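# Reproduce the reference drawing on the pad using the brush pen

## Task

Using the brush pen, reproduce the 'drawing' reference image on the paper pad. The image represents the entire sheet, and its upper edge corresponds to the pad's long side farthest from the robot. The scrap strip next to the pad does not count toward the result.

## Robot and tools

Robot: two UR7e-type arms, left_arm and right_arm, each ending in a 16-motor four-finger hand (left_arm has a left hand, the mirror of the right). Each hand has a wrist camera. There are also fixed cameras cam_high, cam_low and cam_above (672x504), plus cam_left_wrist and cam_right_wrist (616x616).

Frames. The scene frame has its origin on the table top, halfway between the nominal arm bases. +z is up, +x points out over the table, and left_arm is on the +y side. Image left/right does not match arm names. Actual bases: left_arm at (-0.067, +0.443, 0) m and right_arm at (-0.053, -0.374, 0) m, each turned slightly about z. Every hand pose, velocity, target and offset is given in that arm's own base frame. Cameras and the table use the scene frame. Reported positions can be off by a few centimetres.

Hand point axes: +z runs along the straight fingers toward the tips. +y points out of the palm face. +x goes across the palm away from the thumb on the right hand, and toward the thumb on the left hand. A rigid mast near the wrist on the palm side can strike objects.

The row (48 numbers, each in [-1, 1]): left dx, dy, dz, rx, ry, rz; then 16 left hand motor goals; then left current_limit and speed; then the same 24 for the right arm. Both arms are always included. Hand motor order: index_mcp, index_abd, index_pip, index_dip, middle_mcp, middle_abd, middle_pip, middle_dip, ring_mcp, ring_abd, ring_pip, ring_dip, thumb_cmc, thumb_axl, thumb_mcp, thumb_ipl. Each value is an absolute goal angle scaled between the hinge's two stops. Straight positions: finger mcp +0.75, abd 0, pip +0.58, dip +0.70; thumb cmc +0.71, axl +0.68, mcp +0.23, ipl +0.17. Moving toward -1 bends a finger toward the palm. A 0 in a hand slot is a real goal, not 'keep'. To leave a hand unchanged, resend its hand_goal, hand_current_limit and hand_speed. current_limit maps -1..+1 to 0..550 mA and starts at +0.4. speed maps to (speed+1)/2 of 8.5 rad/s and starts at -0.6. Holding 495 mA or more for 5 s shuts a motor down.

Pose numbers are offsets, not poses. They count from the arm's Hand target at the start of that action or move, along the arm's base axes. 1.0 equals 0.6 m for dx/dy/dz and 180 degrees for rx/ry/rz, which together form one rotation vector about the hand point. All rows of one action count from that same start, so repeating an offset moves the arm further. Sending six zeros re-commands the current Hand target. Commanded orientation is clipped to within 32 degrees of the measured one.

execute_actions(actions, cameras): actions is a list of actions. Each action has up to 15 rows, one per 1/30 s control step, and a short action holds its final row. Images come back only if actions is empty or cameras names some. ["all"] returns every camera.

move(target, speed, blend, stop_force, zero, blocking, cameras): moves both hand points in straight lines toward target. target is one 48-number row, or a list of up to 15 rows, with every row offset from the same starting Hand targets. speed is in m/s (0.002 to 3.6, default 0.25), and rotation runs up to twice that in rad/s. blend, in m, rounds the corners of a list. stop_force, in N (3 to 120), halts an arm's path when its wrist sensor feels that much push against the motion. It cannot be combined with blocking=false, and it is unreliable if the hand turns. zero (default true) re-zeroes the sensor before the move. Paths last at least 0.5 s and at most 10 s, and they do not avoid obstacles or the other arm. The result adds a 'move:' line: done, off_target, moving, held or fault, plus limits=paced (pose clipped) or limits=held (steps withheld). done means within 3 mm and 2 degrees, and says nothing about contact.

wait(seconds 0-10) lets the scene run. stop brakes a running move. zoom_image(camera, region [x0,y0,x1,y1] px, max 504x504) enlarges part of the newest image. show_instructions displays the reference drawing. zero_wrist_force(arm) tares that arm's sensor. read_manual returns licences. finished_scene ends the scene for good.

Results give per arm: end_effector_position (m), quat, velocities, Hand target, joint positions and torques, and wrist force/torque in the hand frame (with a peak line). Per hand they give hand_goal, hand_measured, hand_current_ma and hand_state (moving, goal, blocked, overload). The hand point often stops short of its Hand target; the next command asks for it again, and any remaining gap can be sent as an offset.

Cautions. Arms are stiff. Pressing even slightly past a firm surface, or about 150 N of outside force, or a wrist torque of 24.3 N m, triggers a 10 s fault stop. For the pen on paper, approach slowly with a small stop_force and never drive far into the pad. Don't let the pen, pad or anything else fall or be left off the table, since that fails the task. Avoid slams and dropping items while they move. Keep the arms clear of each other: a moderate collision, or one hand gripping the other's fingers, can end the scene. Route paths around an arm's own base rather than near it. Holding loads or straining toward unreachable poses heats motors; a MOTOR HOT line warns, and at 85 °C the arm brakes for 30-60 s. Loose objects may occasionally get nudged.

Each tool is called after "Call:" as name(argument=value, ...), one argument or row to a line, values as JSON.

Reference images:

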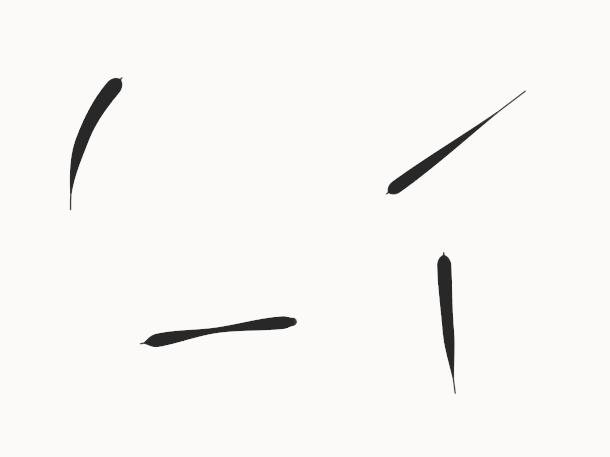

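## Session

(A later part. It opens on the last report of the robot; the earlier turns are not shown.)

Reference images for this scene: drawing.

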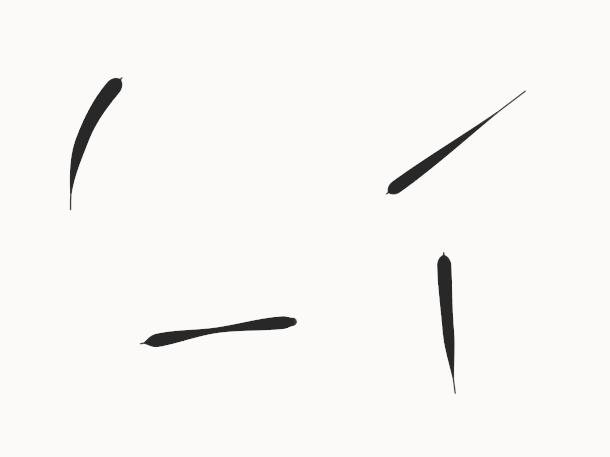

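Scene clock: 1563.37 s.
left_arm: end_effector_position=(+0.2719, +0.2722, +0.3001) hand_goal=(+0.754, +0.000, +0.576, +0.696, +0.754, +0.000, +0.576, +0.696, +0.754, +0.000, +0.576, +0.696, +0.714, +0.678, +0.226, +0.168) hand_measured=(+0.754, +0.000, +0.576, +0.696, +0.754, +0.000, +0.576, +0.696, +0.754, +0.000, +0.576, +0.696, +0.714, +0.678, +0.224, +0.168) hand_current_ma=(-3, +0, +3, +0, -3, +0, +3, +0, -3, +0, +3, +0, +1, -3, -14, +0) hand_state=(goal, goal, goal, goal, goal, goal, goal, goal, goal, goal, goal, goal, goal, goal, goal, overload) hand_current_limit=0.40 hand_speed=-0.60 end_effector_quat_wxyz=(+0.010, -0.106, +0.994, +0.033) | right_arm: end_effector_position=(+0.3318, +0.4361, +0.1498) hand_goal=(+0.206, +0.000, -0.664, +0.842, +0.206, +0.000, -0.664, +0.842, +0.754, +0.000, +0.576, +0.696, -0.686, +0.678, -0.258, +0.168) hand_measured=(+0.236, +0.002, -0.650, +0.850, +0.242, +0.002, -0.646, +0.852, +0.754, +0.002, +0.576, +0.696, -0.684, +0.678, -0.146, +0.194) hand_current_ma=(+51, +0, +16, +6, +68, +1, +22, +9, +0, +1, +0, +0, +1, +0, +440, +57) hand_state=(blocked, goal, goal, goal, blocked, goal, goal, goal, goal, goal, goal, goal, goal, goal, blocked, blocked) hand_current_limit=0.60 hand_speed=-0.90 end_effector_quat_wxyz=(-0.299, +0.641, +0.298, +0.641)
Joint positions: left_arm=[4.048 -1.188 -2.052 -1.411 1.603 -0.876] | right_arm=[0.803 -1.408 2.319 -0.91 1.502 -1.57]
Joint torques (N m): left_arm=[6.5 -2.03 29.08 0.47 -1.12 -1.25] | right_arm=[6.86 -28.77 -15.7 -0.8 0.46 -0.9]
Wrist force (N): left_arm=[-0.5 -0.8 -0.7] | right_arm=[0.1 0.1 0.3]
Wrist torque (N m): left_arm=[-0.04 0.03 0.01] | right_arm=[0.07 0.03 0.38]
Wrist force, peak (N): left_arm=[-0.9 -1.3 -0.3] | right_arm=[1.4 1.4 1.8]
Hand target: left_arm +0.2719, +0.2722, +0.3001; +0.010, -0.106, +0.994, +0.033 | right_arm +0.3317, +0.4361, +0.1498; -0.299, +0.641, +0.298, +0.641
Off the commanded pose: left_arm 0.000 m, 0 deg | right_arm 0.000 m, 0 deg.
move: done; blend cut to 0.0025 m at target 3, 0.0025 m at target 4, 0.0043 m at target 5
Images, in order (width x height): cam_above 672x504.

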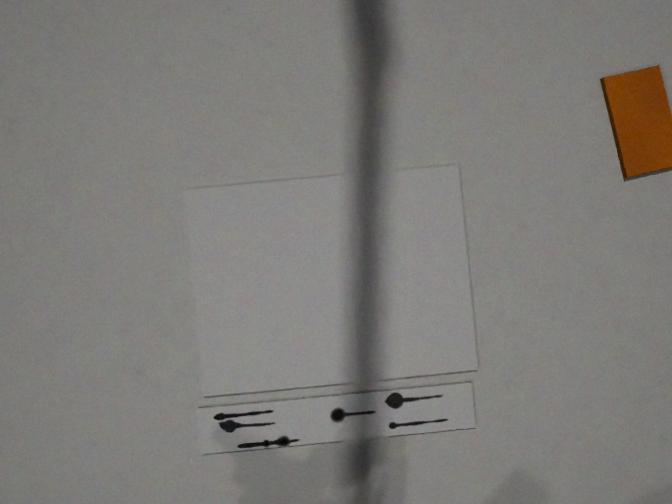

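Call:
move(
  target=[
    [0,0,0,0,0,0,0.754,0,0.576,0.696,0.754,0,0.576,0.696,0.754,0,0.576,0.696,0.714,0.678,0.226,0.168,0.4,-0.6,0.17418,-0.16607,0,0,0,0,0.205,0,-0.664,0.841,0.205,0,-0.664,0.841,0.754,0,0.576,0.696,-0.686,0.678,-0.258,0.168,0.6,-0.9],
    [0,0,0,0,0,0,0.754,0,0.576,0.696,0.754,0,0.576,0.696,0.754,0,0.576,0.696,0.714,0.678,0.226,0.168,0.4,-0.6,0.17418,-0.16607,-0.0505,0,0,0,0.205,0,-0.664,0.841,0.205,0,-0.664,0.841,0.754,0,0.576,0.696,-0.686,0.678,-0.258,0.168,0.6,-0.9],
    [0,0,0,0,0,0,0.754,0,0.576,0.696,0.754,0,0.576,0.696,0.754,0,0.576,0.696,0.714,0.678,0.226,0.168,0.4,-0.6,0.17613,-0.18597,-0.06967,0,0,0,0.205,0,-0.664,0.841,0.205,0,-0.664,0.841,0.754,0,0.576,0.696,-0.686,0.678,-0.258,0.168,0.6,-0.9],
    [0,0,0,0,0,0,0.754,0,0.576,0.696,0.754,0,0.576,0.696,0.754,0,0.576,0.696,0.714,0.678,0.226,0.168,0.4,-0.6,0.17712,-0.19592,-0.07133,0,0,0,0.205,0,-0.664,0.841,0.205,0,-0.664,0.841,0.754,0,0.576,0.696,-0.686,0.678,-0.258,0.168,0.6,-0.9],
    [0,0,0,0,0,0,0.754,0,0.576,0.696,0.754,0,0.576,0.696,0.754,0,0.576,0.696,0.714,0.678,0.226,0.168,0.4,-0.6,0.1856,-0.28217,-0.05333,0,0,0,0.205,0,-0.664,0.841,0.205,0,-0.664,0.841,0.754,0,0.576,0.696,-0.686,0.678,-0.258,0.168,0.6,-0.9],
    [0,0,0,0,0,0,0.754,0,0.576,0.696,0.754,0,0.576,0.696,0.754,0,0.576,0.696,0.714,0.678,0.226,0.168,0.4,-0.6,0.18658,-0.29212,-0.04633,0,0,0,0.205,0,-0.664,0.841,0.205,0,-0.664,0.841,0.754,0,0.576,0.696,-0.686,0.678,-0.258,0.168,0.6,-0.9],
    [0,0,0,0,0,0,0.754,0,0.576,0.696,0.754,0,0.576,0.696,0.754,0,0.576,0.696,0.714,0.678,0.226,0.168,0.4,-0.6,0.187,-0.295,-0.01,0,0,0,0.205,0,-0.664,0.841,0.205,0,-0.664,0.841,0.754,0,0.576,0.696,-0.686,0.678,-0.258,0.168,0.6,-0.9],
    [0,0,0,0,0,0,0.754,0,0.576,0.696,0.754,0,0.576,0.696,0.754,0,0.576,0.696,0.714,0.678,0.226,0.168,0.4,-0.6,0,0,0,0,0,0,0.205,0,-0.664,0.841,0.205,0,-0.664,0.841,0.754,0,0.576,0.696,-0.686,0.678,-0.258,0.168,0.6,-0.9],
  ],
  speed=[0.15, 0.04, 0.04,0.04,0.04,0.04,0.08,0.2],
  blend=[0.005, 0.002, 0.01,0.01,0.01,0.01,0.01,0],
  cameras=["cam_above"],
)

Call:
zoom_image(
  camera="cam_above",
  region=[370, 375, 482, 435],
)

Scene clock: 1671.60 s.
left_arm: end_effector_position=(+0.2719, +0.2722, +0.3001) hand_goal=(+0.754, +0.000, +0.576, +0.696, +0.754, +0.000, +0.576, +0.696, +0.754, +0.000, +0.576, +0.696, +0.714, +0.678, +0.226, +0.168) hand_measured=(+0.754, +0.000, +0.576, +0.696, +0.754, +0.000, +0.576, +0.696, +0.754, +0.000, +0.576, +0.696, +0.714, +0.678, +0.224, +0.168) hand_current_ma=(-3, +0, +3, +0, -3, +0, +3, +0, -3, +0, +3, +0, +1, -3, -14, +0) hand_state=(goal, goal, goal, goal, goal, goal, goal, goal, goal, goal, goal, goal, goal, goal, goal, overload) hand_current_limit=0.40 hand_speed=-0.60 end_effector_quat_wxyz=(+0.010, -0.106, +0.994, +0.033) | right_arm: end_effector_position=(+0.3318, +0.4361, +0.1498) hand_goal=(+0.206, +0.000, -0.664, +0.842, +0.206, +0.000, -0.664, +0.842, +0.754, +0.000, +0.576, +0.696, -0.686, +0.678, -0.258, +0.168) hand_measured=(+0.236, +0.002, -0.650, +0.850, +0.242, +0.002, -0.646, +0.852, +0.754, +0.002, +0.576, +0.696, -0.684, +0.678, -0.146, +0.194) hand_current_ma=(+51, +0, +16, +6, +68, +1, +22, +9, +0, +1, +0, +0, +1, +0, +440, +57) hand_state=(blocked, goal, goal, goal, blocked, goal, goal, goal, goal, goal, goal, goal, goal, goal, blocked, blocked) hand_current_limit=0.60 hand_speed=-0.90 end_effector_quat_wxyz=(-0.299, +0.641, +0.298, +0.641)
Joint positions: left_arm=[4.048 -1.188 -2.052 -1.411 1.603 -0.876] | right_arm=[0.803 -1.409 2.319 -0.91 1.502 -1.57]
Joint torques (N m): left_arm=[5.9 -2 29.55 0.35 -1.22 -1.14] | right_arm=[8.43 -23.89 -12.52 -3 1.82 -1.05]
Wrist force (N): left_arm=[-0.5 -0.7 -0.2] | right_arm=[0.2 0.1 0.2]
Wrist torque (N m): left_arm=[-0.07 0.04 0.00] | right_arm=[0.09 0.02 0.42]
Wrist force, peak (N): left_arm=[-0.6 -1.3 -0.4] | right_arm=[0.8 2.6 -0.2]
Hand target: left_arm +0.2719, +0.2722, +0.3001; +0.010, -0.106, +0.994, +0.033 | right_arm +0.3317, +0.4361, +0.1498; -0.299, +0.641, +0.298, +0.641
Off the commanded pose: left_arm 0.000 m, 0 deg | right_arm 0.000 m, 0 deg.
move: done; blend cut to 0.003 m at target 3, 0.003 m at target 4, 0.0037 m at target 5, 0.0037 m at target 6
Images, in order (width x height): cam_above 672x504.

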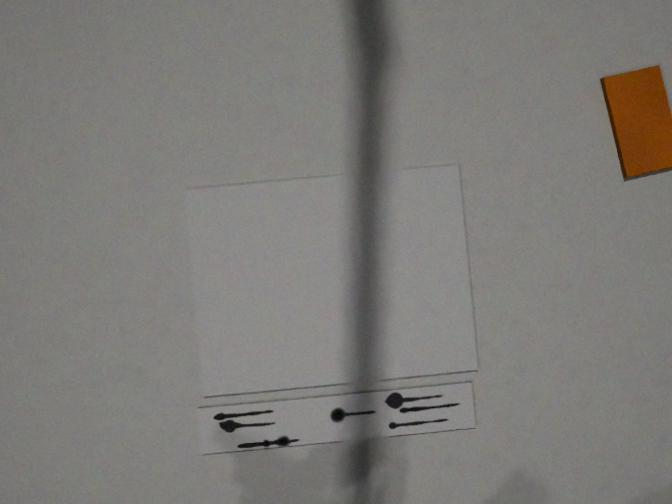

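Scaled by 4.500.

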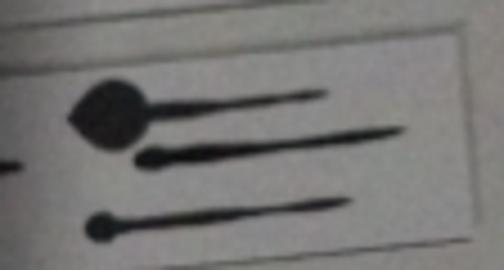

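Call:
move(
  target=[
    [0,0,0,0,0,0,0.754,0,0.576,0.696,0.754,0,0.576,0.696,0.754,0,0.576,0.696,0.714,0.678,0.226,0.168,0.4,-0.6,0.15627,0.04763,0,0,0,0,0.205,0,-0.664,0.841,0.205,0,-0.664,0.841,0.754,0,0.576,0.696,-0.686,0.678,-0.258,0.168,0.6,-0.9],
    [0,0,0,0,0,0,0.754,0,0.576,0.696,0.754,0,0.576,0.696,0.754,0,0.576,0.696,0.714,0.678,0.226,0.168,0.4,-0.6,0.15627,0.04763,-0.0505,0,0,0,0.205,0,-0.664,0.841,0.205,0,-0.664,0.841,0.754,0,0.576,0.696,-0.686,0.678,-0.258,0.168,0.6,-0.9],
    [0,0,0,0,0,0,0.754,0,0.576,0.696,0.754,0,0.576,0.696,0.754,0,0.576,0.696,0.714,0.678,0.226,0.168,0.4,-0.6,0.15822,0.02773,-0.0755,0,0,0,0.205,0,-0.664,0.841,0.205,0,-0.664,0.841,0.754,0,0.576,0.696,-0.686,0.678,-0.258,0.168,0.6,-0.9],
    [0,0,0,0,0,0,0.754,0,0.576,0.696,0.754,0,0.576,0.696,0.754,0,0.576,0.696,0.714,0.678,0.226,0.168,0.4,-0.6,0.16035,0.00617,-0.0755,0,0,0,0.205,0,-0.664,0.841,0.205,0,-0.664,0.841,0.754,0,0.576,0.696,-0.686,0.678,-0.258,0.168,0.6,-0.9],
    [0,0,0,0,0,0,0.754,0,0.576,0.696,0.754,0,0.576,0.696,0.754,0,0.576,0.696,0.714,0.678,0.226,0.168,0.4,-0.6,0.16362,-0.027,-0.05333,0,0,0,0.205,0,-0.664,0.841,0.205,0,-0.664,0.841,0.754,0,0.576,0.696,-0.686,0.678,-0.258,0.168,0.6,-0.9],
    [0,0,0,0,0,0,0.754,0,0.576,0.696,0.754,0,0.576,0.696,0.754,0,0.576,0.696,0.714,0.678,0.226,0.168,0.4,-0.6,0.16443,-0.0353,-0.04467,0,0,0,0.205,0,-0.664,0.841,0.205,0,-0.664,0.841,0.754,0,0.576,0.696,-0.686,0.678,-0.258,0.168,0.6,-0.9],
    [0,0,0,0,0,0,0.754,0,0.576,0.696,0.754,0,0.576,0.696,0.754,0,0.576,0.696,0.714,0.678,0.226,0.168,0.4,-0.6,0.165,-0.038,-0.01,0,0,0,0.205,0,-0.664,0.841,0.205,0,-0.664,0.841,0.754,0,0.576,0.696,-0.686,0.678,-0.258,0.168,0.6,-0.9],
    [0,0,0,0,0,0,0.754,0,0.576,0.696,0.754,0,0.576,0.696,0.754,0,0.576,0.696,0.714,0.678,0.226,0.168,0.4,-0.6,0,0,0,0,0,0,0.205,0,-0.664,0.841,0.205,0,-0.664,0.841,0.754,0,0.576,0.696,-0.686,0.678,-0.258,0.168,0.6,-0.9],
  ],
  speed=[0.15, 0.04, 0.04,0.04,0.04,0.04,0.08,0.2],
  blend=[0.005, 0.002, 0.01,0.01,0.01,0.01,0.01,0],
  cameras=["cam_above"],
)

Call:
zoom_image(
  camera="cam_above",
  region=[270, 385, 382, 445],
)

Scene clock: 1734.07 s.
left_arm: end_effector_position=(+0.2719, +0.2722, +0.3001) hand_goal=(+0.754, +0.000, +0.576, +0.696, +0.754, +0.000, +0.576, +0.696, +0.754, +0.000, +0.576, +0.696, +0.714, +0.678, +0.226, +0.168) hand_measured=(+0.754, +0.000, +0.576, +0.696, +0.754, +0.000, +0.576, +0.696, +0.754, +0.000, +0.576, +0.696, +0.714, +0.678, +0.224, +0.168) hand_current_ma=(-3, +0, +3, +0, -3, +0, +3, +0, -3, +0, +3, +0, +1, -3, -14, +0) hand_state=(goal, goal, goal, goal, goal, goal, goal, goal, goal, goal, goal, goal, goal, goal, goal, overload) hand_current_limit=0.40 hand_speed=-0.60 end_effector_quat_wxyz=(+0.010, -0.106, +0.994, +0.033) | right_arm: end_effector_position=(+0.3318, +0.4361, +0.1498) hand_goal=(+0.206, +0.000, -0.664, +0.842, +0.206, +0.000, -0.664, +0.842, +0.754, +0.000, +0.576, +0.696, -0.686, +0.678, -0.258, +0.168) hand_measured=(+0.236, +0.002, -0.650, +0.850, +0.242, +0.002, -0.646, +0.852, +0.754, +0.002, +0.576, +0.696, -0.684, +0.678, -0.146, +0.194) hand_current_ma=(+52, +0, +16, +6, +68, +1, +22, +9, +0, +1, +0, +0, +1, +0, +440, +57) hand_state=(blocked, goal, goal, goal, blocked, goal, goal, goal, goal, goal, goal, goal, goal, goal, blocked, blocked) hand_current_limit=0.60 hand_speed=-0.90 end_effector_quat_wxyz=(-0.299, +0.641, +0.298, +0.641)
Joint positions: left_arm=[4.048 -1.188 -2.052 -1.411 1.603 -0.876] | right_arm=[0.803 -1.409 2.319 -0.91 1.502 -1.57]
Joint torques (N m): left_arm=[6.68 -1.91 28.66 0.42 -1.17 -1.19] | right_arm=[8.66 -14.77 -28.99 -3.15 1.49 -0.26]
Wrist force (N): left_arm=[-0.4 -0.6 -0.5] | right_arm=[0.2 0.0 0.3]
Wrist torque (N m): left_arm=[-0.03 0.03 0.01] | right_arm=[0.06 0.01 0.42]
Wrist force, peak (N): left_arm=[-0.8 -1.1 -0.5] | right_arm=[0.7 2.2 1.4]
Hand target: left_arm +0.2719, +0.2722, +0.3001; +0.010, -0.106, +0.994, +0.033 | right_arm +0.3317, +0.4361, +0.1498; -0.299, +0.641, +0.298, +0.641
Off the commanded pose: left_arm 0.000 m, 0 deg | right_arm 0.000 m, 0 deg.
move: done; blend cut to 0.0065 m at target 3, 0.0065 m at target 4, 0.0036 m at target 5, 0.0036 m at target 6
Images, in order (width x height): cam_above 672x504.

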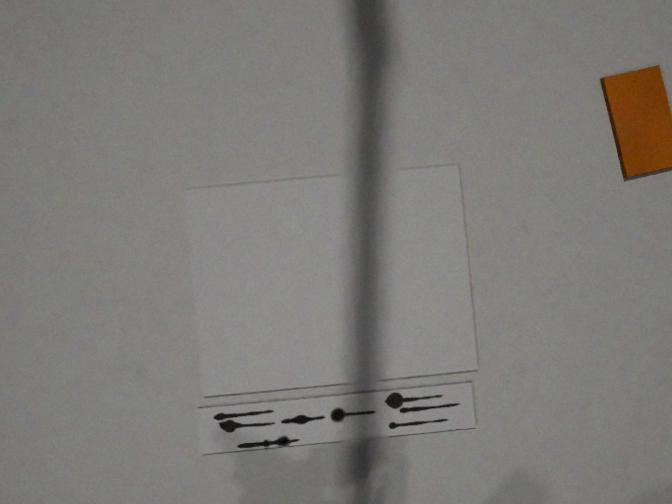

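Scaled by 4.500.

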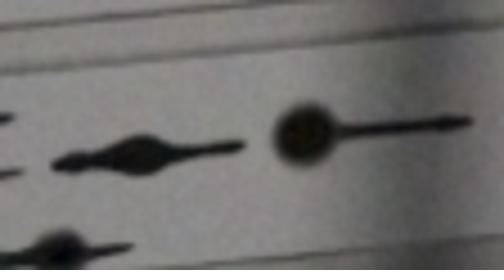

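Call:
move(
  target=[0,0,0,0,0,0,0.754,0,0.576,0.696,0.754,0,0.576,0.696,0.754,0,0.576,0.696,0.714,0.678,0.226,0.168,0.4,-0.6,0.13257,0.0874,-0.02467,0,0,0,0.205,0,-0.664,0.841,0.205,0,-0.664,0.841,0.754,0,0.576,0.696,-0.686,0.678,-0.258,0.168,0.6,-0.9],
  speed=0.2,
  cameras=["cam_right_wrist"],
)

Call:
zoom_image(
  camera="cam_right_wrist",
  region=[450, 240, 540, 330],
)

Call:
zoom_image(
  camera="cam_right_wrist",
  region=[526, 240, 616, 330],
)

Scene clock: 1770.97 s.
left_arm: end_effector_position=(+0.2719, +0.2722, +0.3001) hand_goal=(+0.754, +0.000, +0.576, +0.696, +0.754, +0.000, +0.576, +0.696, +0.754, +0.000, +0.576, +0.696, +0.714, +0.678, +0.226, +0.168) hand_measured=(+0.754, +0.000, +0.576, +0.696, +0.754, +0.000, +0.576, +0.696, +0.754, +0.000, +0.576, +0.696, +0.714, +0.678, +0.224, +0.168) hand_current_ma=(-3, +0, +3, +0, -3, +0, +3, +0, -3, +0, +3, +0, +1, -3, -14, +0) hand_state=(goal, goal, goal, goal, goal, goal, goal, goal, goal, goal, goal, goal, goal, goal, goal, overload) hand_current_limit=0.40 hand_speed=-0.60 end_effector_quat_wxyz=(+0.010, -0.106, +0.994, +0.033) | right_arm: end_effector_position=(+0.4112, +0.4885, +0.1350) hand_goal=(+0.206, +0.000, -0.664, +0.842, +0.206, +0.000, -0.664, +0.842, +0.754, +0.000, +0.576, +0.696, -0.686, +0.678, -0.258, +0.168) hand_measured=(+0.236, +0.002, -0.650, +0.850, +0.242, +0.002, -0.646, +0.852, +0.754, +0.002, +0.576, +0.696, -0.684, +0.678, -0.146, +0.194) hand_current_ma=(+52, +0, +16, +6, +68, +1, +22, +9, +0, +1, +0, +0, +1, +0, +440, +57) hand_state=(blocked, goal, goal, goal, blocked, goal, goal, goal, goal, goal, goal, goal, goal, goal, blocked, blocked) hand_current_limit=0.60 hand_speed=-0.90 end_effector_quat_wxyz=(-0.299, +0.641, +0.298, +0.641)
Joint positions: left_arm=[4.048 -1.188 -2.052 -1.411 1.603 -0.876] | right_arm=[0.751 -1.216 2.102 -0.885 1.45 -1.57]
Joint torques (N m): left_arm=[6.58 -1.81 28.96 0.45 -1.22 -1.16] | right_arm=[7.54 -24.22 -26.07 -2.91 1.19 -0.38]
Wrist force (N): left_arm=[-0.5 -0.8 -0.4] | right_arm=[0.4 -0.2 0.4]
Wrist torque (N m): left_arm=[-0.07 0.04 -0.01] | right_arm=[0.02 -0.01 0.47]
Wrist force, peak (N): left_arm=[-0.4 -1.0 -1.0] | right_arm=[0.4 0.8 2.2]
Hand target: left_arm +0.2719, +0.2722, +0.3001; +0.010, -0.106, +0.994, +0.033 | right_arm +0.4113, +0.4885, +0.1350; -0.299, +0.641, +0.298, +0.641
Off the commanded pose: left_arm 0.000 m, 0 deg | right_arm 0.000 m, 0 deg.
move: done
Images, in order (width x height): cam_right_wrist 616x616.

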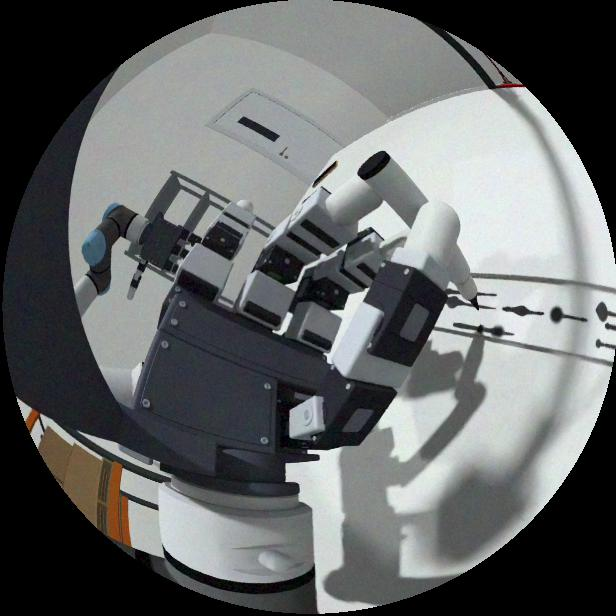

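Scaled by 5.600 from the camera's 616x616 image, which has a finer 880x880 frame.

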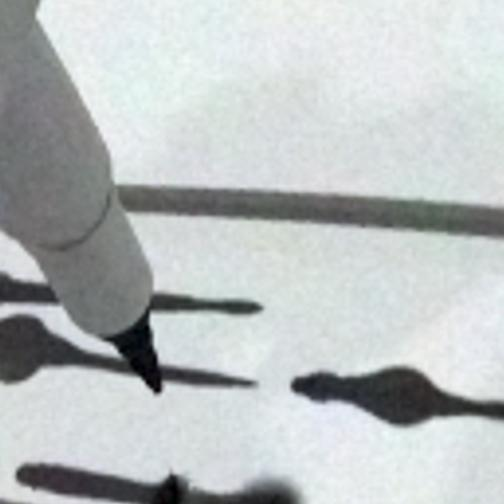

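Scaled by 5.600 from the camera's 616x616 image, which has a finer 880x880 frame.

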